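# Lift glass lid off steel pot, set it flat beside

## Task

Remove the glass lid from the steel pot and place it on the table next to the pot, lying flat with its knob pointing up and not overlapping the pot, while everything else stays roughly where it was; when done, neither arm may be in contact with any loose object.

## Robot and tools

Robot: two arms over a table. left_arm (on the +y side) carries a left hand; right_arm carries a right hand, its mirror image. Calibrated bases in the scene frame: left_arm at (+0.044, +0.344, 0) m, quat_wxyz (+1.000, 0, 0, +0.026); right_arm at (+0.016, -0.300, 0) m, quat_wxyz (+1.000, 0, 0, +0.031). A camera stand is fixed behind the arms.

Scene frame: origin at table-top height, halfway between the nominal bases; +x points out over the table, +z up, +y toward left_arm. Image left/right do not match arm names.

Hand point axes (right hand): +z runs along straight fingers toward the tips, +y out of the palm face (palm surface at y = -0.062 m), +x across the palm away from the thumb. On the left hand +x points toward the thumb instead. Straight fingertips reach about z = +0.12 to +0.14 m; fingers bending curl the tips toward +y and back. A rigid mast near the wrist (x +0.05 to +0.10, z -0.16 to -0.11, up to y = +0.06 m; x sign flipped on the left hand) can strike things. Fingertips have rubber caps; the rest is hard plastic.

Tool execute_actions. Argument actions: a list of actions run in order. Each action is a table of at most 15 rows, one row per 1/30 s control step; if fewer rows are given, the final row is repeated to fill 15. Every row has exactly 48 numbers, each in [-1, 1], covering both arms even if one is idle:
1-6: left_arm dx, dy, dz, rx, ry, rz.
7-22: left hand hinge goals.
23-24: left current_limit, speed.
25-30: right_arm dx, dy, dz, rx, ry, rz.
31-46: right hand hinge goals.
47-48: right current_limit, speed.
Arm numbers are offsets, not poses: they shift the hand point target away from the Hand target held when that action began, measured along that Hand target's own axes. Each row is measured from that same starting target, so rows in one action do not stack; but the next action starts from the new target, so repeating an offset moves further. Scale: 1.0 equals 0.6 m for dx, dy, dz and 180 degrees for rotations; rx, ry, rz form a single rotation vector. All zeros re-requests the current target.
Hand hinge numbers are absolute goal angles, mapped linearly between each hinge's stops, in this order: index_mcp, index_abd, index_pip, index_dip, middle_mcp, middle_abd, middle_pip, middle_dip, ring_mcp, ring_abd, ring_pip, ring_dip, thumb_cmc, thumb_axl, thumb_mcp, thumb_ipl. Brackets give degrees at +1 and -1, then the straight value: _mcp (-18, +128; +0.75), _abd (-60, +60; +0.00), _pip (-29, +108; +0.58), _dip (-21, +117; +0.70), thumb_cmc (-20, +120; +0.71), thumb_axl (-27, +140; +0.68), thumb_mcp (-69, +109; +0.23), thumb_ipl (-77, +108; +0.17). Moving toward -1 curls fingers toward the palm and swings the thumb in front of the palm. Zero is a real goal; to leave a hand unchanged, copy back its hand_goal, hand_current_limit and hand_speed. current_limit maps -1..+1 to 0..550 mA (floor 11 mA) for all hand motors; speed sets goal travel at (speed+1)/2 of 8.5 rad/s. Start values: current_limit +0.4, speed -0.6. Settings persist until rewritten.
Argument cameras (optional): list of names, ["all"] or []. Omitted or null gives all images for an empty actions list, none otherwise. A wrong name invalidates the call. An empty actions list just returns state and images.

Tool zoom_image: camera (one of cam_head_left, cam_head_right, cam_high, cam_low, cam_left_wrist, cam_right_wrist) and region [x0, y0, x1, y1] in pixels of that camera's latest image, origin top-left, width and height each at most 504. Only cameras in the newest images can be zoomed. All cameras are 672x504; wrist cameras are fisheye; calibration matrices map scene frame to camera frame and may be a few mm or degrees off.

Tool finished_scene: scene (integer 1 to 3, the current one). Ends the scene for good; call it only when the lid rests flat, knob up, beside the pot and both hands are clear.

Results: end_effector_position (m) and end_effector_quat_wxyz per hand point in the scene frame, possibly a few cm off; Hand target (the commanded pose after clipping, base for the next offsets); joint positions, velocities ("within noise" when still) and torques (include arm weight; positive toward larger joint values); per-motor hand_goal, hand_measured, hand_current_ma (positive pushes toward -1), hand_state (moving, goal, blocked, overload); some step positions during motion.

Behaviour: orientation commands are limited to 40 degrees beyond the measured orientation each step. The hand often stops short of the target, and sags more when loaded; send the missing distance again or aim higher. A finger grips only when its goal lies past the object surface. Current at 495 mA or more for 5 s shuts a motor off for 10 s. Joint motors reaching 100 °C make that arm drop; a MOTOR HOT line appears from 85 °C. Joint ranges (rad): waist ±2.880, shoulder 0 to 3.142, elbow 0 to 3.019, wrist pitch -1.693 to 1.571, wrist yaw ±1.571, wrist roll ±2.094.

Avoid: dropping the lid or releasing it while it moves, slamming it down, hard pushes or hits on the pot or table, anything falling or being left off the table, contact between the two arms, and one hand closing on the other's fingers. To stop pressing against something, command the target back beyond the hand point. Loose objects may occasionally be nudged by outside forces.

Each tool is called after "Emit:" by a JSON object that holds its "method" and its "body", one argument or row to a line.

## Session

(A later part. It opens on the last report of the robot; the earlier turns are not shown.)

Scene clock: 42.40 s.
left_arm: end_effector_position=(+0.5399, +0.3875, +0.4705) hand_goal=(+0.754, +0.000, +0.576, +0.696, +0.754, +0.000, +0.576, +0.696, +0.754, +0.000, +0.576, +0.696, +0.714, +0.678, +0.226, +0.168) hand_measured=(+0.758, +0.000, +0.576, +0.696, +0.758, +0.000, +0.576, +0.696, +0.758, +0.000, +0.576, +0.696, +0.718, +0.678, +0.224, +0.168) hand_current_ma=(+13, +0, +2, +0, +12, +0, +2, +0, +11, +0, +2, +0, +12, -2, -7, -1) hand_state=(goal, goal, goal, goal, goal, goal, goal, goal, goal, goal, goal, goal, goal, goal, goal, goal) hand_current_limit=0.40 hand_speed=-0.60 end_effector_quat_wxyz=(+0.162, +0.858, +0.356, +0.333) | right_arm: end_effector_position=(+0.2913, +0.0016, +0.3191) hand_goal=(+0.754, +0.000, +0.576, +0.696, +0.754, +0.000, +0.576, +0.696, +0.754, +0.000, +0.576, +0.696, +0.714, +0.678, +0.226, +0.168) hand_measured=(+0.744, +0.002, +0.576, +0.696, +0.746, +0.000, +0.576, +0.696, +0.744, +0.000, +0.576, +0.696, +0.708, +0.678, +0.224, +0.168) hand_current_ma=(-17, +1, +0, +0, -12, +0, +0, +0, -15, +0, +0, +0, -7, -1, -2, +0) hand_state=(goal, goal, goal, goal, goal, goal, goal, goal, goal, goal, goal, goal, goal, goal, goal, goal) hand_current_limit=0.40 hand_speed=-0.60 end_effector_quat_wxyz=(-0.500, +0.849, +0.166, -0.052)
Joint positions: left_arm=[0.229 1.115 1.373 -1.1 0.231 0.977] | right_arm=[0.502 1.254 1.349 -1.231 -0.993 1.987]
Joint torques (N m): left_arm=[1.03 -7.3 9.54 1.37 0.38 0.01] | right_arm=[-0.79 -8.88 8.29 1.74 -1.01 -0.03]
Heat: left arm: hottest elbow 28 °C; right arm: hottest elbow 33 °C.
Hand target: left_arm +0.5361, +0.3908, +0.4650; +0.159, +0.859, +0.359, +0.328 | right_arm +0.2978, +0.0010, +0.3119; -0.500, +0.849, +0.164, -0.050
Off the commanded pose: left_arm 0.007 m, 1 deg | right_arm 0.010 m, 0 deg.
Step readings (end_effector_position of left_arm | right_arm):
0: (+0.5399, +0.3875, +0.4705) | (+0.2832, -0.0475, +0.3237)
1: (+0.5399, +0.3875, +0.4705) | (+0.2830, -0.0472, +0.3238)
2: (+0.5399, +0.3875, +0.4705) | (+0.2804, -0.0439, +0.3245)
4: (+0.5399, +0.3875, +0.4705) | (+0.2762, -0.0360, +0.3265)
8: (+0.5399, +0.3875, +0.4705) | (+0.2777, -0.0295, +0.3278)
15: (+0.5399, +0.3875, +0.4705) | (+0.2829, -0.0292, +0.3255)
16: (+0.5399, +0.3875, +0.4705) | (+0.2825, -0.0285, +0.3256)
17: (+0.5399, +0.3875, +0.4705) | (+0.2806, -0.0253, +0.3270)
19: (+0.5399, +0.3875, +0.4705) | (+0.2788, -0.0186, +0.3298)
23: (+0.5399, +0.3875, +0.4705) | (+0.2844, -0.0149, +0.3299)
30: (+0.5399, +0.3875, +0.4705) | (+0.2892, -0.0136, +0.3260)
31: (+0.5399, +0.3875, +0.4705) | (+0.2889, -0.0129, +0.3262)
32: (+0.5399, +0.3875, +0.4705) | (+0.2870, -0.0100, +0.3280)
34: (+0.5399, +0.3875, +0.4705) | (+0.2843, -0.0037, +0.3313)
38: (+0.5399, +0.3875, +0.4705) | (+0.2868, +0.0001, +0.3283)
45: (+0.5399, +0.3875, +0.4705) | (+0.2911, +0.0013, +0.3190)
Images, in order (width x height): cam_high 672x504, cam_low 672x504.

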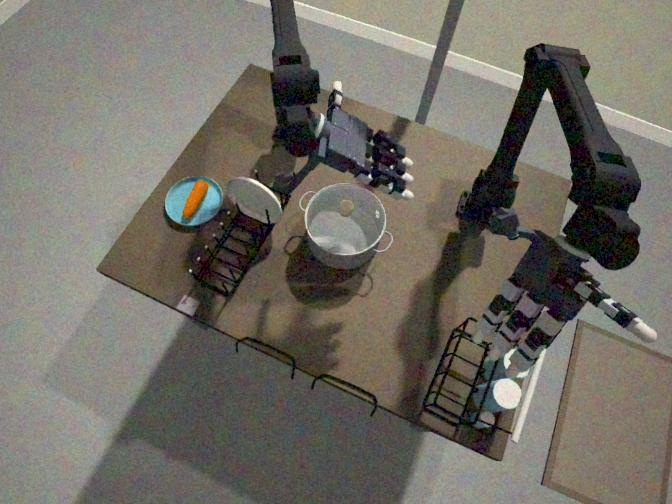

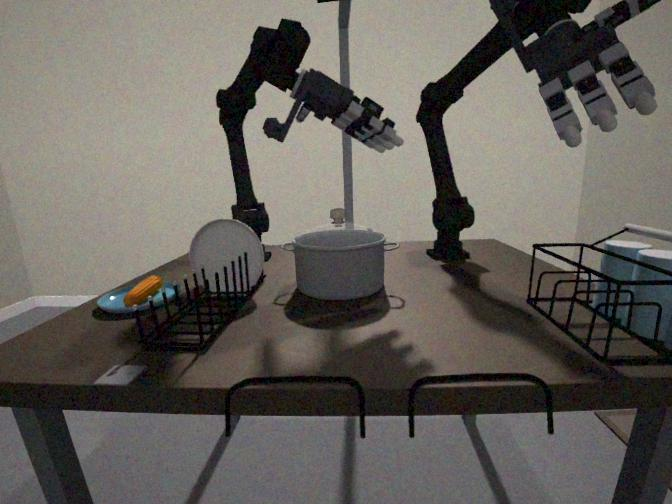

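Emit:
{"method": "execute_actions", "body": {
  "actions": [
    [[0,0,0,0,0,0,0.754,0,0.576,0.696,0.754,0,0.576,0.696,0.754,0,0.576,0.696,0.714,0.678,0.226,0.168,0.4,-0.6,-0.0029,0.0167,0.0386,0.0408,-0.0182,0.0027,0.5,-0.06,0.3,0.6,0.5,0.06,0.3,0.6,0.754,0,0.576,0.696,0,0.678,0.337,0.168,0.4,-0.6]],
    [[0,0,0,0,0,0,0.754,0,0.576,0.696,0.754,0,0.576,0.696,0.754,0,0.576,0.696,0.714,0.678,0.226,0.168,0.4,-0.6,-0.0029,0.0167,0.0386,0.0408,-0.0182,0.0027,0.03,-0.12,0.11,0.479,0.03,0.12,0.11,0.479,0.754,0,0.576,0.696,-0.657,0.678,0.337,0.168,0.4,-0.6]],
    [[0,0,0,0,0,0,0.754,0,0.576,0.696,0.754,0,0.576,0.696,0.754,0,0.576,0.696,0.714,0.678,0.226,0.168,0.4,-0.6,-0.0029,0.0167,0.0386,0.0408,-0.0182,0.0027,0.03,-0.12,0.11,0.479,0.03,0.12,0.11,0.479,0.754,0,0.576,0.696,-0.657,0.678,0.337,0.168,0.4,-0.6]]
  ],
  "cameras": ["cam_low","cam_head_left","cam_head_right","cam_high"]
}}

Emit:
{"method": "zoom_image", "body": {
  "camera": "cam_low",
  "region": [270, 120, 430, 280]
}}

Emit:
{"method": "zoom_image", "body": {
  "camera": "cam_head_left",
  "region": [310, 190, 440, 320]
}}

Scene clock: 46.83 s.
left_arm: end_effector_position=(+0.5399, +0.3875, +0.4705) hand_goal=(+0.754, +0.000, +0.576, +0.696, +0.754, +0.000, +0.576, +0.696, +0.754, +0.000, +0.576, +0.696, +0.714, +0.678, +0.226, +0.168) hand_measured=(+0.758, +0.000, +0.576, +0.696, +0.758, +0.000, +0.576, +0.696, +0.758, +0.000, +0.576, +0.696, +0.718, +0.678, +0.224, +0.168) hand_current_ma=(+13, +0, +2, +0, +12, +0, +2, +0, +11, +0, +2, +0, +12, -2, -7, -1) hand_state=(goal, goal, goal, goal, goal, goal, goal, goal, goal, goal, goal, goal, goal, goal, goal, goal) hand_current_limit=0.40 hand_speed=-0.60 end_effector_quat_wxyz=(+0.162, +0.858, +0.356, +0.333) | right_arm: end_effector_position=(+0.2770, +0.0481, +0.2636) hand_goal=(+0.030, -0.120, +0.110, +0.480, +0.030, +0.120, +0.110, +0.480, +0.754, +0.000, +0.576, +0.696, -0.656, +0.678, +0.338, +0.168) hand_measured=(+0.028, -0.100, +0.112, +0.482, +0.026, +0.104, +0.112, +0.482, +0.742, +0.000, +0.576, +0.696, -0.654, +0.678, +0.334, +0.168) hand_current_ma=(-2, +32, +2, +3, -3, -24, +1, +2, -19, +0, -1, +0, +3, -1, -6, +0) hand_state=(goal, blocked, goal, goal, goal, goal, goal, goal, goal, goal, goal, goal, goal, goal, goal, goal) hand_current_limit=0.40 hand_speed=-0.60 end_effector_quat_wxyz=(-0.636, +0.732, +0.187, -0.155)
Joint positions: left_arm=[0.229 1.115 1.373 -1.1 0.231 0.977] | right_arm=[0.488 1.37 1.174 -0.971 -1.416 1.967]
Joint torques (N m): left_arm=[1.03 -7.36 9.54 1.39 0.39 0.01] | right_arm=[-0.21 -10.99 7.86 1.57 -1.12 0.09]
Heat: left arm: hottest elbow 28 °C; right arm: hottest elbow 33 °C.
Hand target: left_arm +0.5361, +0.3908, +0.4650; +0.159, +0.859, +0.359, +0.328 | right_arm +0.2759, +0.0486, +0.2576; -0.637, +0.732, +0.183, -0.159
Off the commanded pose: left_arm 0.007 m, 1 deg | right_arm 0.006 m, 1 deg.
Step readings (end_effector_position of left_arm | right_arm):
0: (+0.5399, +0.3875, +0.4705) | (+0.2913, +0.0016, +0.3191)
1: (+0.5399, +0.3875, +0.4705) | (+0.2909, +0.0021, +0.3193)
2: (+0.5399, +0.3875, +0.4705) | (+0.2888, +0.0051, +0.3205)
4: (+0.5399, +0.3875, +0.4705) | (+0.2844, +0.0101, +0.3205)
8: (+0.5399, +0.3875, +0.4705) | (+0.2819, +0.0136, +0.3087)
15: (+0.5399, +0.3875, +0.4705) | (+0.2863, +0.0164, +0.2975)
16: (+0.5399, +0.3875, +0.4705) | (+0.2861, +0.0168, +0.2980)
17: (+0.5399, +0.3875, +0.4705) | (+0.2840, +0.0196, +0.3001)
19: (+0.5399, +0.3875, +0.4705) | (+0.2794, +0.0246, +0.3016)
23: (+0.5399, +0.3875, +0.4705) | (+0.2764, +0.0290, +0.2916)
30: (+0.5399, +0.3875, +0.4705) | (+0.2796, +0.0322, +0.2790)
31: (+0.5399, +0.3875, +0.4705) | (+0.2795, +0.0327, +0.2795)
32: (+0.5399, +0.3875, +0.4705) | (+0.2776, +0.0350, +0.2819)
34: (+0.5399, +0.3875, +0.4705) | (+0.2736, +0.0394, +0.2850)
38: (+0.5399, +0.3875, +0.4705) | (+0.2721, +0.0437, +0.2759)
45: (+0.5399, +0.3875, +0.4705) | (+0.2760, +0.0471, +0.2628)
Images, in order (width x height): cam_head_left 672x504, cam_head_right 672x504, cam_high 672x504, cam_low 672x504.

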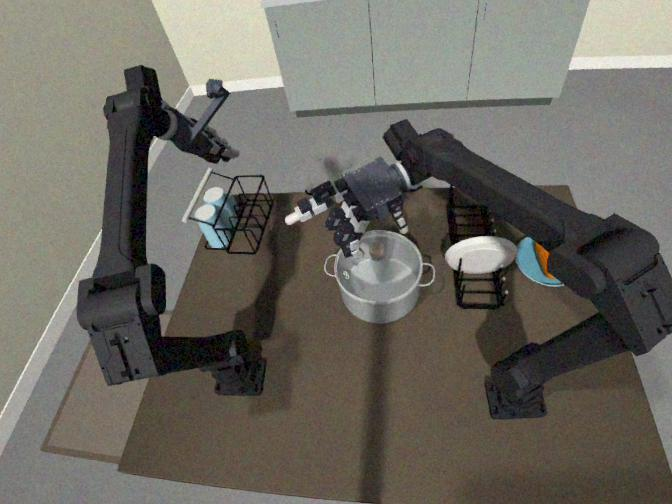

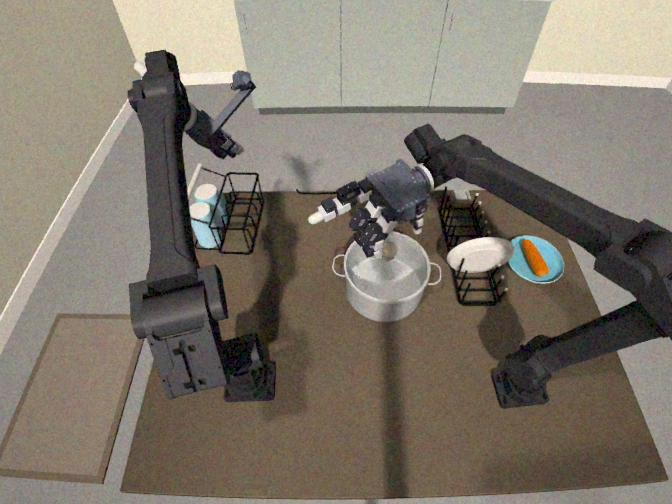

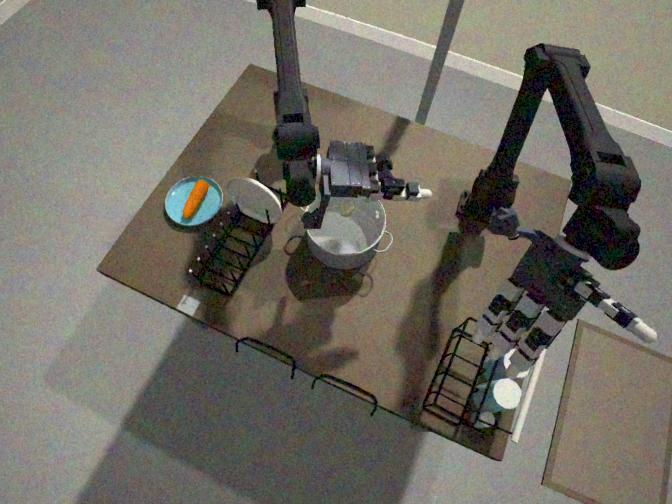

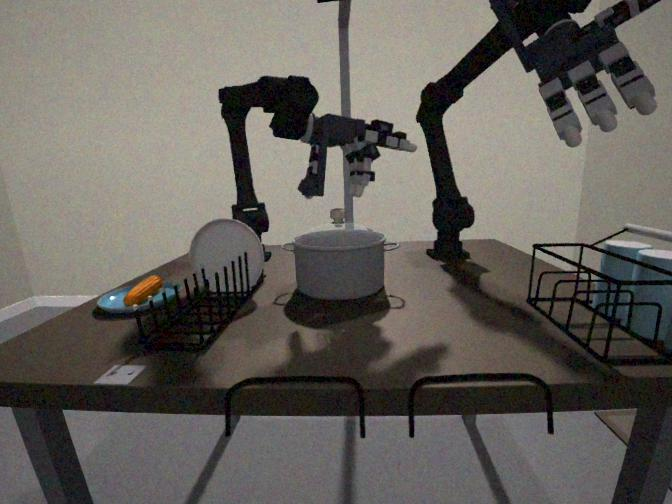

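Scaled by 3.150.

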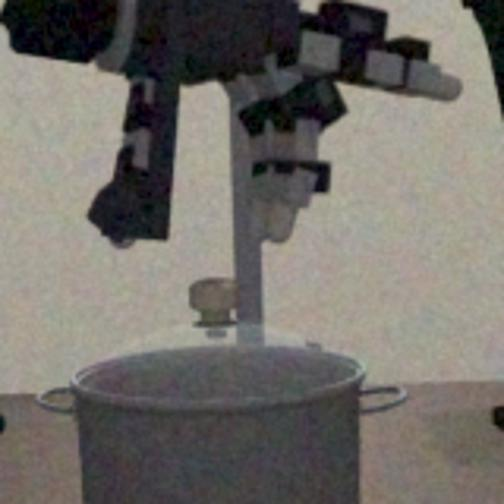

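Scaled by 3.877.

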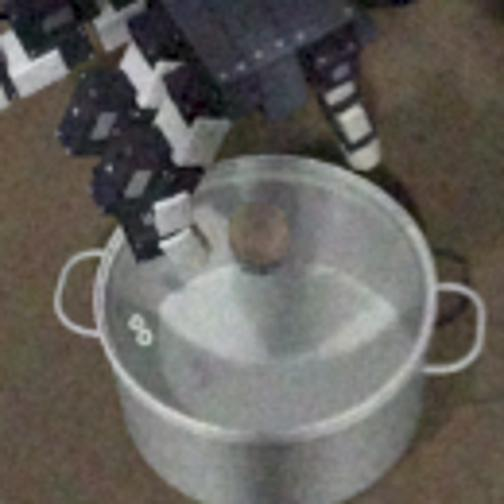

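Emit:
{"method": "execute_actions", "body": {
  "actions": [
    [[0,0,0,0,0,0,0.754,0,0.576,0.696,0.754,0,0.576,0.696,0.754,0,0.576,0.696,0.714,0.678,0.226,0.168,0.4,-0.6,-0.0057,0.0343,0.0103,0,0,0,0.03,-0.12,0.11,0.479,0.03,0.12,0.11,0.479,0.754,0,0.576,0.696,-0.657,0.678,0.337,0.168,0.4,-0.6]],
    [[0,0,0,0,0,0,0.754,0,0.576,0.696,0.754,0,0.576,0.696,0.754,0,0.576,0.696,0.714,0.678,0.226,0.168,0.4,-0.6,-0.0057,0.0343,0.0103,0,0,0,0.03,-0.12,0.11,0.479,0.03,0.12,0.11,0.479,0.754,0,0.576,0.696,-0.657,0.678,0.337,0.168,0.4,-0.6]],
    [[0,0,0,0,0,0,0.754,0,0.576,0.696,0.754,0,0.576,0.696,0.754,0,0.576,0.696,0.714,0.678,0.226,0.168,0.4,-0.6,-0.0057,0.0343,0.0103,0,0,0,0.03,-0.12,0.11,0.479,0.03,0.12,0.11,0.479,0.754,0,0.576,0.696,-0.657,0.678,0.337,0.168,0.4,-0.6]]
  ],
  "cameras": ["cam_low","cam_head_left"]
}}

Emit:
{"method": "zoom_image", "body": {
  "camera": "cam_low",
  "region": [290, 180, 410, 280]
}}

Emit:
{"method": "zoom_image", "body": {
  "camera": "cam_head_left",
  "region": [310, 190, 440, 320]
}}

Scene clock: 52.00 s.
left_arm: end_effector_position=(+0.5399, +0.3875, +0.4705) hand_goal=(+0.754, +0.000, +0.576, +0.696, +0.754, +0.000, +0.576, +0.696, +0.754, +0.000, +0.576, +0.696, +0.714, +0.678, +0.226, +0.168) hand_measured=(+0.758, +0.000, +0.576, +0.696, +0.758, +0.000, +0.576, +0.696, +0.758, +0.000, +0.576, +0.696, +0.718, +0.678, +0.224, +0.168) hand_current_ma=(+13, +0, +2, +0, +12, +0, +2, +0, +11, +0, +2, +0, +12, -2, -7, -1) hand_state=(goal, goal, goal, goal, goal, goal, goal, goal, goal, goal, goal, goal, goal, goal, goal, goal) hand_current_limit=0.40 hand_speed=-0.60 end_effector_quat_wxyz=(+0.162, +0.858, +0.356, +0.333) | right_arm: end_effector_position=(+0.2666, +0.0492, +0.2039) hand_goal=(+0.030, -0.120, +0.110, +0.480, +0.030, +0.120, +0.110, +0.480, +0.754, +0.000, +0.576, +0.696, -0.656, +0.678, +0.338, +0.168) hand_measured=(+0.028, -0.100, +0.112, +0.482, +0.026, +0.104, +0.112, +0.482, +0.742, +0.000, +0.576, +0.696, -0.654, +0.678, +0.334, +0.168) hand_current_ma=(-2, +32, +2, +3, -3, -24, +1, +2, -19, +0, -1, +0, +3, -1, -6, +0) hand_state=(goal, blocked, goal, goal, goal, goal, goal, goal, goal, goal, goal, goal, goal, goal, goal, goal) hand_current_limit=0.40 hand_speed=-0.60 end_effector_quat_wxyz=(-0.639, +0.730, +0.189, -0.152)
Joint positions: left_arm=[0.229 1.115 1.373 -1.1 0.231 0.977] | right_arm=[0.502 1.374 1.004 -0.684 -1.412 2.072]
Joint torques (N m): left_arm=[1.2 -7.47 9.55 1.36 0.4 0.01] | right_arm=[0.73 -9.82 7.72 1.76 -0.81 0.06]
Heat: left arm: hottest elbow 28 °C; right arm: hottest elbow 33 °C.
Hand target: left_arm +0.5361, +0.3908, +0.4650; +0.159, +0.859, +0.359, +0.328 | right_arm +0.2623, +0.0524, +0.1940; -0.637, +0.732, +0.183, -0.158
Off the commanded pose: left_arm 0.007 m, 1 deg | right_arm 0.011 m, 1 deg.
joint sent to its limit (right arm) — joint 6 (wrist roll), upper limit. The joint targets still meet the commanded pose.
Step readings (end_effector_position of left_arm | right_arm):
0: (+0.5399, +0.3875, +0.4705) | (+0.2770, +0.0481, +0.2636)
1: (+0.5399, +0.3875, +0.4705) | (+0.2769, +0.0480, +0.2634)
2: (+0.5399, +0.3875, +0.4705) | (+0.2771, +0.0482, +0.2624)
4: (+0.5399, +0.3875, +0.4705) | (+0.2768, +0.0482, +0.2576)
8: (+0.5399, +0.3875, +0.4705) | (+0.2740, +0.0465, +0.2463)
15: (+0.5399, +0.3875, +0.4705) | (+0.2756, +0.0477, +0.2429)
16: (+0.5399, +0.3875, +0.4705) | (+0.2758, +0.0479, +0.2427)
17: (+0.5399, +0.3875, +0.4705) | (+0.2761, +0.0480, +0.2415)
19: (+0.5399, +0.3875, +0.4705) | (+0.2754, +0.0479, +0.2366)
23: (+0.5399, +0.3875, +0.4705) | (+0.2714, +0.0466, +0.2260)
30: (+0.5399, +0.3875, +0.4705) | (+0.2718, +0.0484, +0.2227)
31: (+0.5399, +0.3875, +0.4705) | (+0.2720, +0.0486, +0.2224)
32: (+0.5399, +0.3875, +0.4705) | (+0.2722, +0.0488, +0.2215)
34: (+0.5399, +0.3875, +0.4705) | (+0.2712, +0.0491, +0.2169)
38: (+0.5399, +0.3875, +0.4705) | (+0.2668, +0.0479, +0.2066)
45: (+0.5399, +0.3875, +0.4705) | (+0.2665, +0.0491, +0.2038)
Images, in order (width x height): cam_head_left 672x504, cam_low 672x504.

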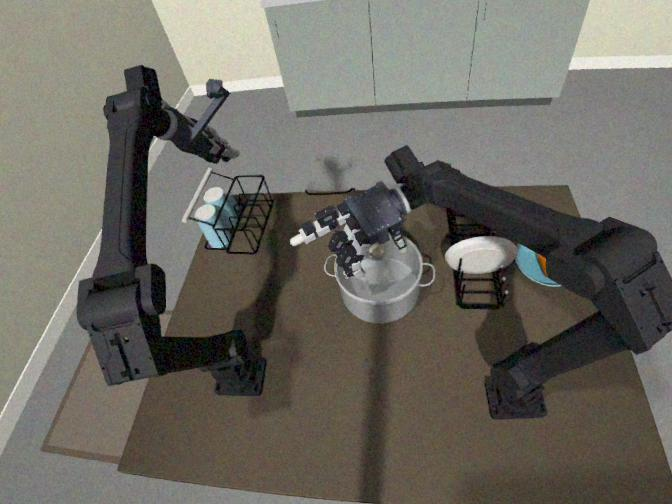

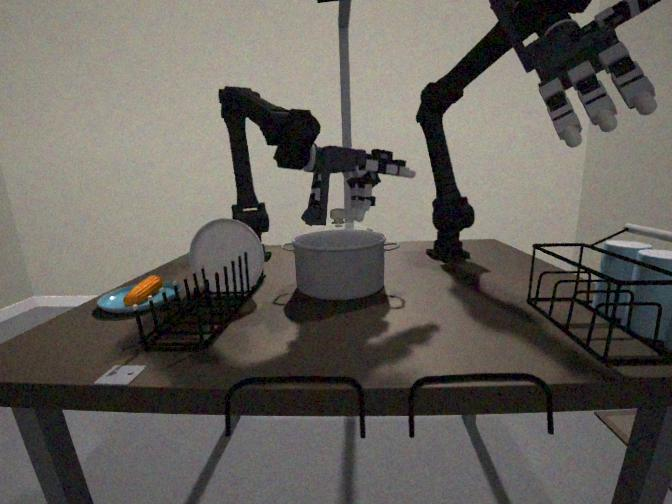

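Scaled by 4.200.

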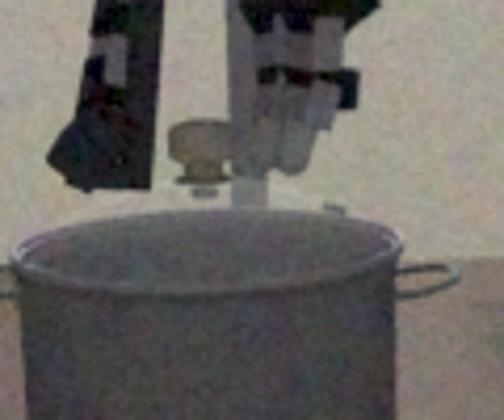

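Scaled by 3.877.

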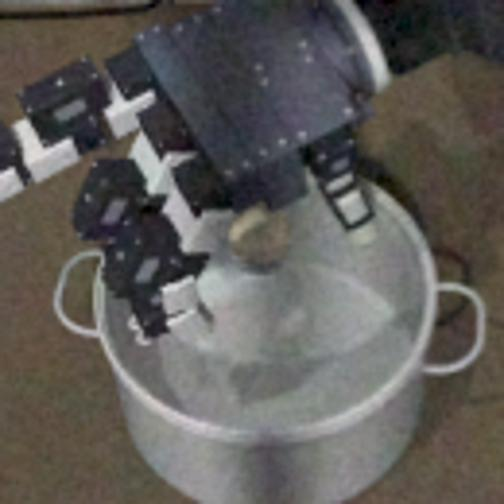

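Emit:
{"method": "execute_actions", "body": {
  "actions": [
    [[0,0,0,0,0,0,0.754,0,0.576,0.696,0.754,0,0.576,0.696,0.754,0,0.576,0.696,0.714,0.678,0.226,0.168,0.4,-0.6,0.012,-0.012,-0.002,0,-0.011,-0.0015,0.03,-0.12,0.11,0.479,0.03,0.12,0.11,0.479,0.754,0,0.576,0.696,-0.657,0.678,0.337,0.168,0.4,-0.6]],
    [[0,0,0,0,0,0,0.754,0,0.576,0.696,0.754,0,0.576,0.696,0.754,0,0.576,0.696,0.714,0.678,0.226,0.168,0.4,-0.6,0.012,-0.012,-0.002,0,-0.011,-0.0015,0.03,-0.12,0.11,0.479,0.03,0.12,0.11,0.479,0.754,0,0.576,0.696,-0.657,0.678,0.337,0.168,0.4,-0.6]]
  ]
}}

Scene clock: 56.10 s.
left_arm: end_effector_position=(+0.5399, +0.3875, +0.4705) hand_goal=(+0.754, +0.000, +0.576, +0.696, +0.754, +0.000, +0.576, +0.696, +0.754, +0.000, +0.576, +0.696, +0.714, +0.678, +0.226, +0.168) hand_measured=(+0.758, +0.000, +0.576, +0.696, +0.758, +0.000, +0.576, +0.696, +0.758, +0.000, +0.576, +0.696, +0.718, +0.678, +0.224, +0.168) hand_current_ma=(+13, +0, +2, +0, +12, +0, +2, +0, +11, +0, +2, +0, +12, -2, -7, -1) hand_state=(goal, goal, goal, goal, goal, goal, goal, goal, goal, goal, goal, goal, goal, goal, goal, goal) hand_current_limit=0.40 hand_speed=-0.60 end_effector_quat_wxyz=(+0.162, +0.858, +0.356, +0.333) | right_arm: end_effector_position=(+0.2630, +0.0465, +0.1978) hand_goal=(+0.030, -0.120, +0.110, +0.480, +0.030, +0.120, +0.110, +0.480, +0.754, +0.000, +0.576, +0.696, -0.656, +0.678, +0.338, +0.168) hand_measured=(+0.026, -0.102, +0.112, +0.482, +0.028, +0.104, +0.108, +0.478, +0.742, +0.000, +0.576, +0.696, -0.654, +0.678, +0.334, +0.168) hand_current_ma=(-4, +27, +1, +2, -1, -23, -3, -2, -20, +0, -1, +0, +2, -1, -6, +0) hand_state=(goal, goal, goal, goal, goal, goal, goal, goal, goal, goal, goal, goal, goal, goal, goal, goal) hand_current_limit=0.40 hand_speed=-0.60 end_effector_quat_wxyz=(-0.630, +0.731, +0.185, -0.186)
Joint positions: left_arm=[0.229 1.115 1.373 -1.1 0.231 0.977] | right_arm=[0.502 1.451 1.084 -0.998 -1.429 1.817]
Joint torques (N m): left_arm=[1.03 -7.36 9.58 1.42 0.39 0.01] | right_arm=[0.79 -10.58 12.51 0.46 -1.07 -0.15]
Heat: left arm: hottest elbow 29 °C; right arm: hottest elbow 33 °C.
Hand target: left_arm +0.5361, +0.3908, +0.4650; +0.159, +0.859, +0.359, +0.328 | right_arm +0.2750, +0.0591, +0.2086; -0.631, +0.725, +0.209, -0.181
Off the commanded pose: left_arm 0.007 m, 1 deg | right_arm 0.020 m, 3 deg.
Step readings (end_effector_position of left_arm | right_arm):
0: (+0.5399, +0.3875, +0.4705) | (+0.2666, +0.0492, +0.2039)
1: (+0.5399, +0.3875, +0.4705) | (+0.2666, +0.0492, +0.2039)
2: (+0.5399, +0.3875, +0.4705) | (+0.2666, +0.0492, +0.2035)
4: (+0.5399, +0.3875, +0.4705) | (+0.2650, +0.0483, +0.2022)
8: (+0.5399, +0.3875, +0.4705) | (+0.2618, +0.0470, +0.1968)
15: (+0.5399, +0.3875, +0.4705) | (+0.2611, +0.0464, +0.1968)
16: (+0.5399, +0.3875, +0.4705) | (+0.2612, +0.0464, +0.1969)
17: (+0.5399, +0.3875, +0.4705) | (+0.2611, +0.0463, +0.1971)
19: (+0.5399, +0.3875, +0.4705) | (+0.2611, +0.0462, +0.1974)
23: (+0.5399, +0.3875, +0.4705) | (+0.2622, +0.0469, +0.1976)
30: (+0.5399, +0.3875, +0.4705) | (+0.2626, +0.0467, +0.1980)

Emit:
{"method": "execute_actions", "body": {
  "actions": [
    [[0,0,0,0,0,0,0.754,0,0.576,0.696,0.754,0,0.576,0.696,0.754,0,0.576,0.696,0.714,0.678,0.226,0.168,0.4,-0.6,0.0125,-0.003,-0.002,0,0,0,0.03,-0.12,0.11,0.479,0.03,0.12,0.11,0.479,0.754,0,0.576,0.696,-0.657,0.678,0.337,0.168,0.4,-0.6],[0,0,0,0,0,0,0.754,0,0.576,0.696,0.754,0,0.576,0.696,0.754,0,0.576,0.696,0.714,0.678,0.226,0.168,0.4,-0.6,0.024,-0.005,-0.004,0,0,0,0.03,-0.12,0.11,0.479,0.03,0.12,0.11,0.479,0.754,0,0.576,0.696,-0.657,0.678,0.337,0.168,0.4,-0.6]]
  ],
  "cameras": ["cam_low","cam_head_left","cam_head_right"]
}}

Emit:
{"method": "zoom_image", "body": {
  "camera": "cam_low",
  "region": [290, 180, 410, 280]
}}

Emit:
{"method": "zoom_image", "body": {
  "camera": "cam_head_left",
  "region": [310, 190, 440, 320]
}}

Emit:
{"method": "zoom_image", "body": {
  "camera": "cam_head_right",
  "region": [310, 190, 440, 320]
}}

Scene clock: 58.90 s.
left_arm: end_effector_position=(+0.5399, +0.3875, +0.4705) hand_goal=(+0.754, +0.000, +0.576, +0.696, +0.754, +0.000, +0.576, +0.696, +0.754, +0.000, +0.576, +0.696, +0.714, +0.678, +0.226, +0.168) hand_measured=(+0.758, +0.000, +0.576, +0.696, +0.758, +0.000, +0.576, +0.696, +0.758, +0.000, +0.576, +0.696, +0.718, +0.678, +0.224, +0.168) hand_current_ma=(+13, +0, +2, +0, +12, +0, +2, +0, +11, +0, +2, +0, +12, -2, -7, -1) hand_state=(goal, goal, goal, goal, goal, goal, goal, goal, goal, goal, goal, goal, goal, goal, goal, goal) hand_current_limit=0.40 hand_speed=-0.60 end_effector_quat_wxyz=(+0.162, +0.858, +0.356, +0.333) | right_arm: end_effector_position=(+0.2762, +0.0543, +0.2011) hand_goal=(+0.030, -0.120, +0.110, +0.480, +0.030, +0.120, +0.110, +0.480, +0.754, +0.000, +0.576, +0.696, -0.656, +0.678, +0.338, +0.168) hand_measured=(+0.026, -0.102, +0.112, +0.482, +0.028, +0.104, +0.108, +0.478, +0.742, +0.000, +0.576, +0.696, -0.654, +0.678, +0.334, +0.168) hand_current_ma=(-4, +27, +1, +2, -1, -23, -2, -2, -20, +0, -1, +0, +2, -1, -6, +0) hand_state=(goal, goal, goal, goal, goal, goal, goal, goal, goal, goal, goal, goal, goal, goal, goal, goal) hand_current_limit=0.40 hand_speed=-0.60 end_effector_quat_wxyz=(-0.629, +0.730, +0.193, -0.186)
Joint positions: left_arm=[0.229 1.115 1.373 -1.1 0.231 0.977] | right_arm=[0.502 1.502 1.152 -1.093 -1.429 1.729]
Joint torques (N m): left_arm=[0.97 -7.3 9.52 1.4 0.39 0.01] | right_arm=[0.56 -11.22 12.42 0.2 -1.11 -0.08]
Heat: left arm: hottest elbow 29 °C; right arm: hottest elbow 33 °C.
Hand target: left_arm +0.5361, +0.3908, +0.4650; +0.159, +0.859, +0.359, +0.328 | right_arm +0.2882, +0.0650, +0.2117; -0.631, +0.725, +0.208, -0.181
Off the commanded pose: left_arm 0.007 m, 1 deg | right_arm 0.019 m, 2 deg.
Step readings (end_effector_position of left_arm | right_arm):
0: (+0.5399, +0.3875, +0.4705) | (+0.2634, +0.0468, +0.1978)
1: (+0.5399, +0.3875, +0.4705) | (+0.2635, +0.0468, +0.1977)
2: (+0.5399, +0.3875, +0.4705) | (+0.2637, +0.0469, +0.1980)
4: (+0.5399, +0.3875, +0.4705) | (+0.2660, +0.0484, +0.1991)
8: (+0.5399, +0.3875, +0.4705) | (+0.2738, +0.0532, +0.2015)
15: (+0.5399, +0.3875, +0.4705) | (+0.2754, +0.0540, +0.2009)
Images, in order (width x height): cam_head_left 672x504, cam_head_right 672x504, cam_low 672x504.

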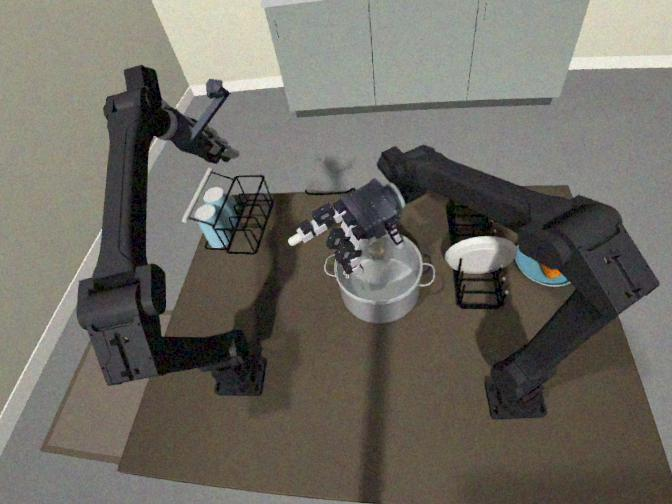

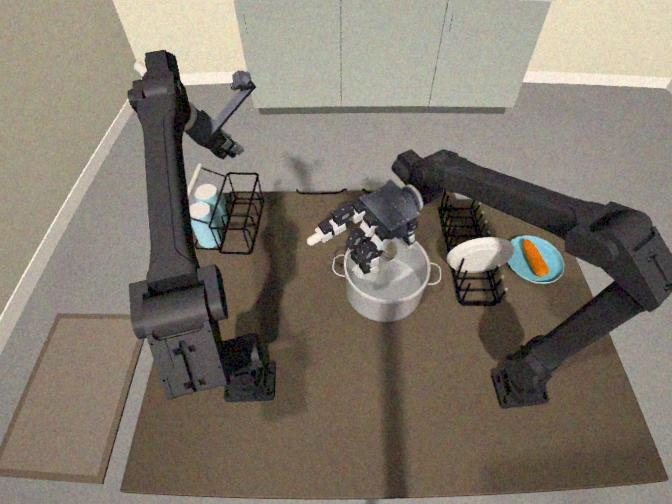

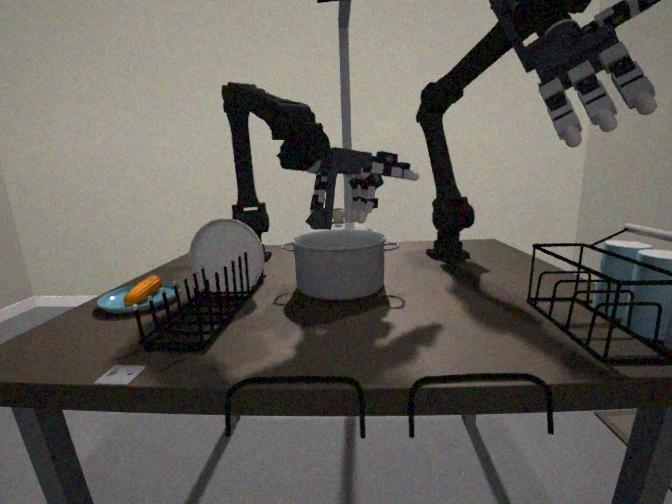

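Scaled by 4.200.

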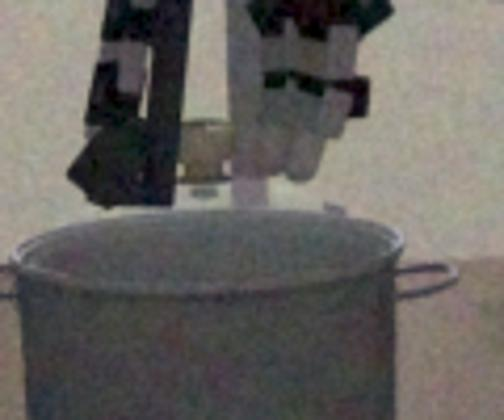

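Scaled by 3.877.

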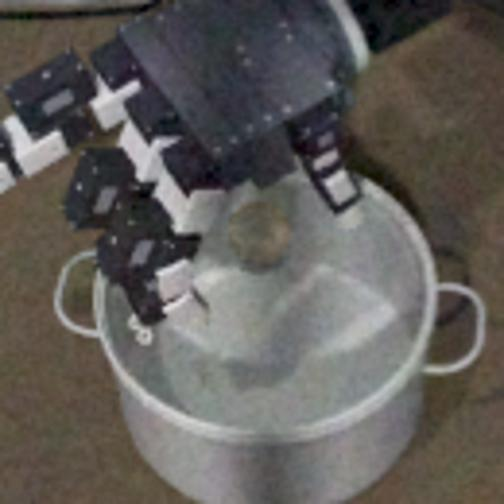

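Scaled by 3.877.

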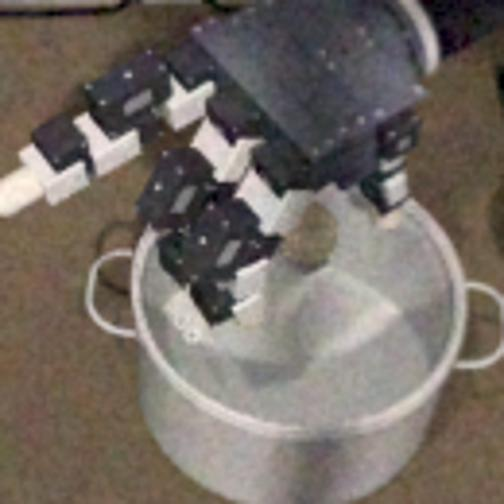

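Emit:
{"method": "zoom_image", "body": {
  "camera": "cam_head_left",
  "region": [345, 230, 415, 285]
}}

Emit:
{"method": "zoom_image", "body": {
  "camera": "cam_head_right",
  "region": [355, 230, 425, 285]
}}

Scaled by 7.200.

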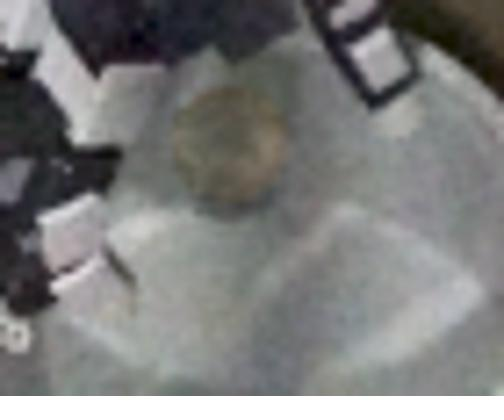

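Scaled by 7.200.

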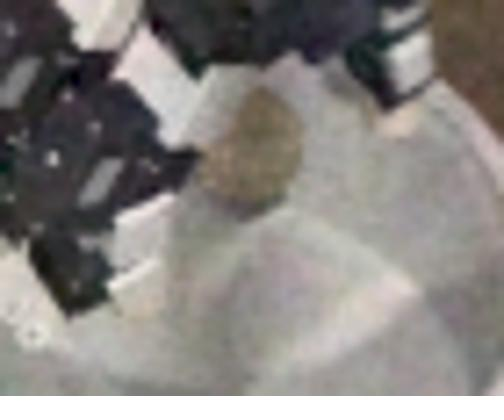

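Emit:
{"method": "execute_actions", "body": {
  "actions": [
    [[0,0,0,0,0,0,0.754,0,0.576,0.696,0.754,0,0.576,0.696,0.754,0,0.576,0.696,0.714,0.678,0.226,0.168,0.4,-0.6,0.011,0.001,-0.006,0,0,0,0.03,-0.12,0.11,0.479,0.03,0.12,0.11,0.479,0.754,0,0.576,0.696,-0.657,0.678,0.337,0.168,0.4,-0.6]]
  ],
  "cameras": ["cam_low","cam_head_left","cam_head_right"]
}}

Emit:
{"method": "zoom_image", "body": {
  "camera": "cam_low",
  "region": [290, 180, 410, 280]
}}

Emit:
{"method": "zoom_image", "body": {
  "camera": "cam_head_left",
  "region": [345, 230, 415, 285]
}}

Emit:
{"method": "zoom_image", "body": {
  "camera": "cam_head_right",
  "region": [355, 230, 425, 285]
}}

Scene clock: 65.43 s.
left_arm: end_effector_position=(+0.5399, +0.3875, +0.4705) hand_goal=(+0.754, +0.000, +0.576, +0.696, +0.754, +0.000, +0.576, +0.696, +0.754, +0.000, +0.576, +0.696, +0.714, +0.678, +0.226, +0.168) hand_measured=(+0.758, +0.000, +0.576, +0.696, +0.758, +0.000, +0.576, +0.696, +0.758, +0.000, +0.576, +0.696, +0.718, +0.678, +0.224, +0.168) hand_current_ma=(+13, +0, +2, +0, +12, +0, +2, +0, +11, +0, +2, +0, +12, -2, -7, -1) hand_state=(goal, goal, goal, goal, goal, goal, goal, goal, goal, goal, goal, goal, goal, goal, goal, goal) hand_current_limit=0.40 hand_speed=-0.60 end_effector_quat_wxyz=(+0.162, +0.858, +0.356, +0.333) | right_arm: end_effector_position=(+0.2810, +0.0570, +0.2018) hand_goal=(+0.030, -0.120, +0.110, +0.480, +0.030, +0.120, +0.110, +0.480, +0.754, +0.000, +0.576, +0.696, -0.656, +0.678, +0.338, +0.168) hand_measured=(+0.026, -0.102, +0.112, +0.482, +0.028, +0.104, +0.108, +0.478, +0.742, +0.000, +0.576, +0.696, -0.654, +0.678, +0.334, +0.168) hand_current_ma=(-4, +27, +1, +2, -1, -23, -2, -2, -20, +0, -1, +0, +2, -1, -6, +0) hand_state=(goal, goal, goal, goal, goal, goal, goal, goal, goal, goal, goal, goal, goal, goal, goal, goal) hand_current_limit=0.40 hand_speed=-0.60 end_effector_quat_wxyz=(-0.628, +0.729, +0.197, -0.189)
Joint positions: left_arm=[0.229 1.115 1.373 -1.1 0.231 0.977] | right_arm=[0.502 1.531 1.189 -1.171 -1.429 1.657]
Joint torques (N m): left_arm=[1.08 -7.3 9.54 1.39 0.38 0.01] | right_arm=[-0.56 -11.46 12.33 0.14 -1.12 -0.04]
Heat: left arm: hottest elbow 29 °C; right arm: hottest elbow 34 °C.
Hand target: left_arm +0.5361, +0.3908, +0.4650; +0.159, +0.859, +0.359, +0.328 | right_arm +0.2958, +0.0654, +0.2118; -0.631, +0.725, +0.208, -0.181
Off the commanded pose: left_arm 0.007 m, 1 deg | right_arm 0.020 m, 2 deg.
Step readings (end_effector_position of left_arm | right_arm):
0: (+0.5399, +0.3875, +0.4705) | (+0.2763, +0.0544, +0.2011)
1: (+0.5399, +0.3875, +0.4705) | (+0.2764, +0.0544, +0.2012)
2: (+0.5399, +0.3875, +0.4705) | (+0.2763, +0.0543, +0.2013)
4: (+0.5399, +0.3875, +0.4705) | (+0.2772, +0.0549, +0.2021)
8: (+0.5399, +0.3875, +0.4705) | (+0.2801, +0.0567, +0.2023)
15: (+0.5399, +0.3875, +0.4705) | (+0.2803, +0.0566, +0.2013)
Images, in order (width x height): cam_head_left 672x504, cam_head_right 672x504, cam_low 672x504.

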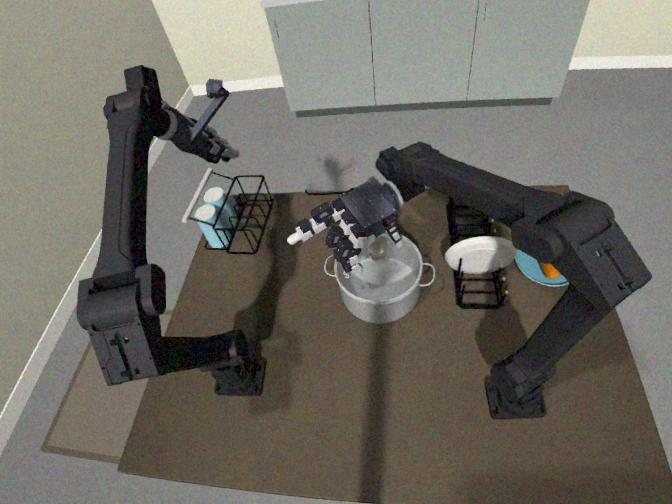

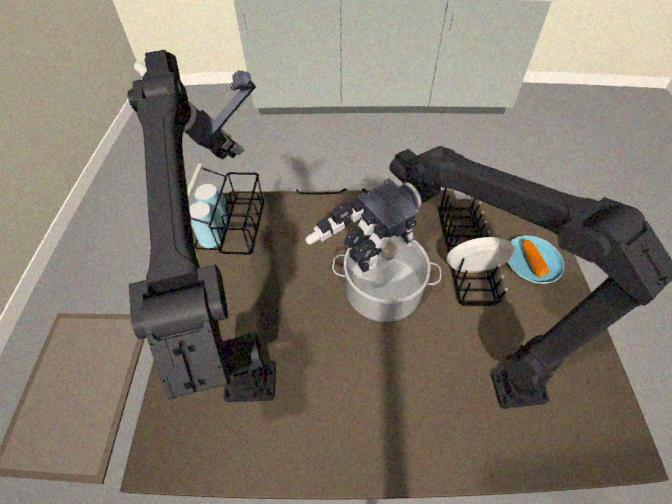

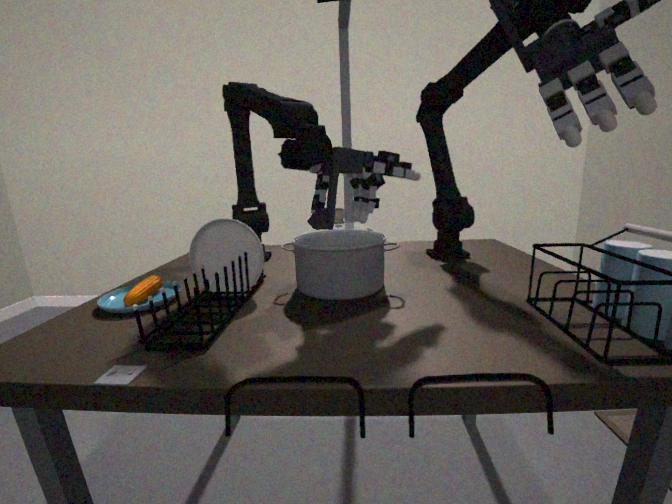

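Scaled by 4.200.

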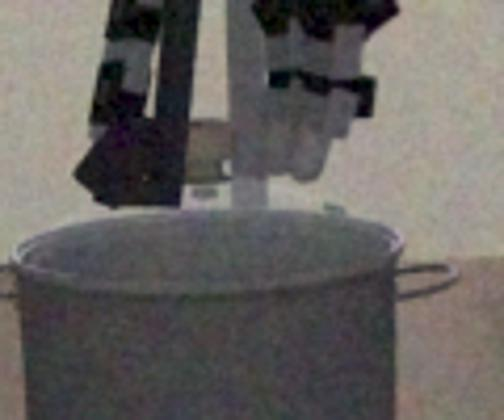

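Scaled by 7.200.

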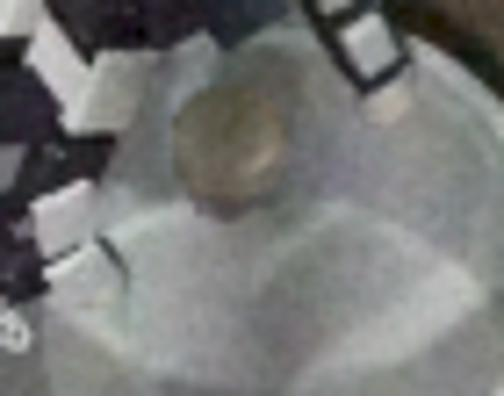

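Scaled by 7.200.

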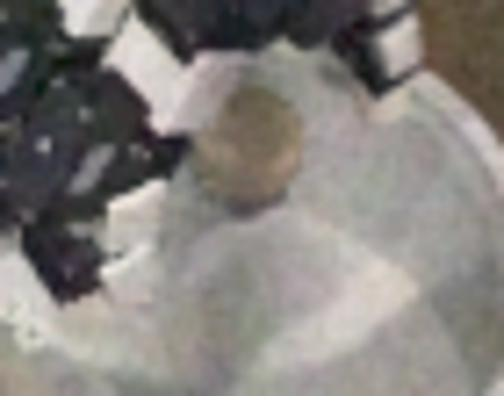

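Emit:
{"method": "execute_actions", "body": {
  "actions": [
    [[0,0,0,0,0,0,0.754,0,0.576,0.696,0.754,0,0.576,0.696,0.754,0,0.576,0.696,0.714,0.678,0.226,0.168,0.4,-0.6,0.007,0.003,-0.001,0,0,0,0.03,-0.12,0.11,0.479,0.03,0.12,0.11,0.479,0.754,0,0.576,0.696,-0.657,0.678,0.337,0.168,0.4,-0.6]],
    [[0,0,0,0,0,0,0.754,0,0.576,0.696,0.754,0,0.576,0.696,0.754,0,0.576,0.696,0.714,0.678,0.226,0.168,0.4,-0.6,0,0,0,0,0,0,-0.1,-0.12,0.11,0.479,-0.1,0.12,0.11,0.479,0.754,0,0.576,0.696,-0.657,0.678,0.2,0.14,0.4,-0.8]]
  ],
  "cameras": ["cam_low","cam_head_left"]
}}

Emit:
{"method": "zoom_image", "body": {
  "camera": "cam_low",
  "region": [290, 180, 410, 280]
}}

Emit:
{"method": "zoom_image", "body": {
  "camera": "cam_head_left",
  "region": [345, 230, 415, 285]
}}

Scene clock: 70.10 s.
left_arm: end_effector_position=(+0.5399, +0.3875, +0.4705) hand_goal=(+0.754, +0.000, +0.576, +0.696, +0.754, +0.000, +0.576, +0.696, +0.754, +0.000, +0.576, +0.696, +0.714, +0.678, +0.226, +0.168) hand_measured=(+0.758, +0.000, +0.576, +0.696, +0.758, +0.000, +0.576, +0.696, +0.758, +0.000, +0.576, +0.696, +0.718, +0.678, +0.224, +0.168) hand_current_ma=(+13, +0, +2, +0, +12, +0, +2, +0, +11, +0, +2, +0, +12, -2, -7, -1) hand_state=(goal, goal, goal, goal, goal, goal, goal, goal, goal, goal, goal, goal, goal, goal, goal, goal) hand_current_limit=0.40 hand_speed=-0.60 end_effector_quat_wxyz=(+0.162, +0.858, +0.356, +0.333) | right_arm: end_effector_position=(+0.2854, +0.0593, +0.2030) hand_goal=(-0.100, -0.120, +0.110, +0.480, -0.100, +0.120, +0.110, +0.480, +0.754, +0.000, +0.576, +0.696, -0.656, +0.678, +0.200, +0.140) hand_measured=(-0.106, -0.102, +0.110, +0.482, -0.096, +0.104, +0.114, +0.480, +0.742, +0.000, +0.576, +0.696, -0.654, +0.678, +0.230, +0.146) hand_current_ma=(-7, +27, +0, +2, +4, -22, +4, +1, -20, +0, -1, +0, +2, -1, +89, +11) hand_state=(goal, goal, goal, goal, goal, goal, goal, goal, goal, goal, goal, goal, goal, goal, blocked, goal) hand_current_limit=0.40 hand_speed=-0.80 end_effector_quat_wxyz=(-0.628, +0.728, +0.199, -0.189)
Joint positions: left_arm=[0.229 1.115 1.373 -1.1 0.231 0.977] | right_arm=[0.501 1.549 1.213 -1.208 -1.431 1.623]
Joint torques (N m): left_arm=[1.08 -7.36 9.55 1.42 0.38 0.01] | right_arm=[-0.56 -11.69 11.96 0.12 -1.05 -0.07]
Heat: left arm: hottest elbow 29 °C; right arm: hottest elbow 34 °C.
Hand target: left_arm +0.5361, +0.3908, +0.4650; +0.159, +0.859, +0.359, +0.328 | right_arm +0.2999, +0.0669, +0.2102; -0.631, +0.725, +0.208, -0.180
Off the commanded pose: left_arm 0.007 m, 1 deg | right_arm 0.018 m, 1 deg.
Step readings (end_effector_position of left_arm | right_arm):
0: (+0.5399, +0.3875, +0.4705) | (+0.2811, +0.0570, +0.2018)
1: (+0.5399, +0.3875, +0.4705) | (+0.2811, +0.0570, +0.2018)
2: (+0.5399, +0.3875, +0.4705) | (+0.2811, +0.0570, +0.2016)
4: (+0.5399, +0.3875, +0.4705) | (+0.2819, +0.0575, +0.2019)
8: (+0.5399, +0.3875, +0.4705) | (+0.2840, +0.0588, +0.2010)
15: (+0.5399, +0.3875, +0.4705) | (+0.2840, +0.0588, +0.1996)
16: (+0.5399, +0.3875, +0.4705) | (+0.2840, +0.0588, +0.1997)
17: (+0.5399, +0.3875, +0.4705) | (+0.2840, +0.0587, +0.1999)
19: (+0.5399, +0.3875, +0.4705) | (+0.2841, +0.0589, +0.2004)
23: (+0.5399, +0.3875, +0.4705) | (+0.2850, +0.0596, +0.2025)
30: (+0.5399, +0.3875, +0.4705) | (+0.2855, +0.0593, +0.2030)
Images, in order (width x height): cam_head_left 672x504, cam_low 672x504.

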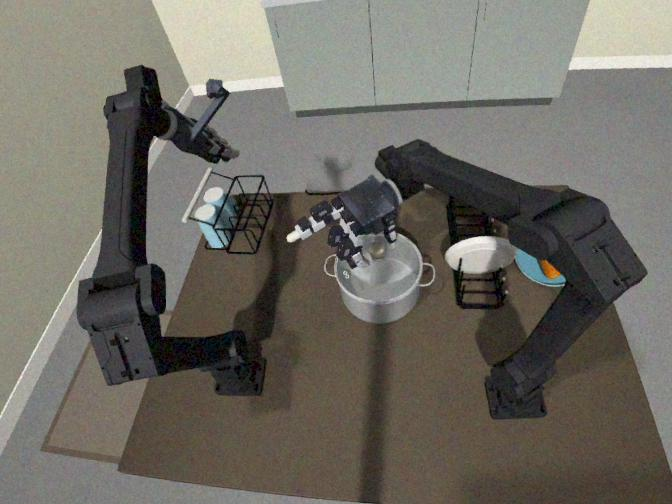

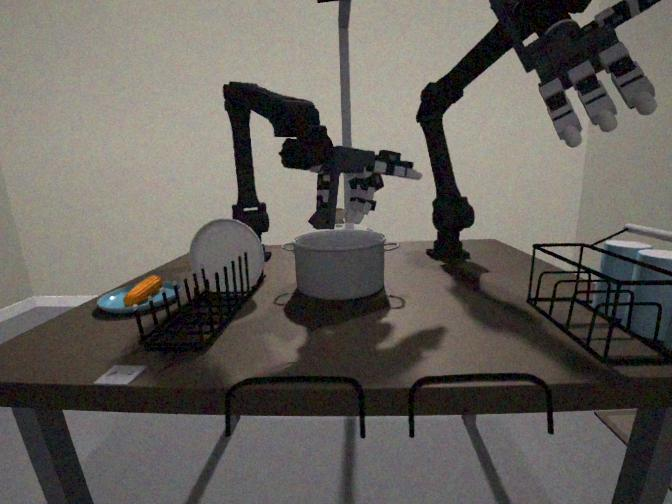

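Scaled by 4.200.

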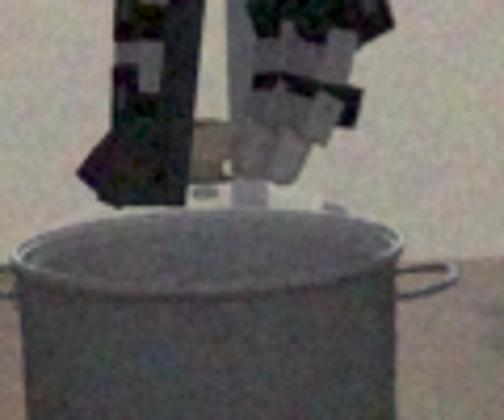

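Scaled by 7.200.

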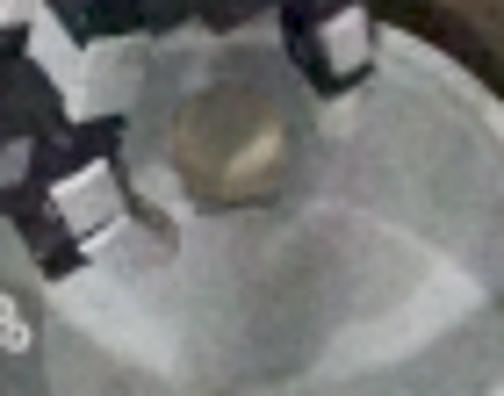

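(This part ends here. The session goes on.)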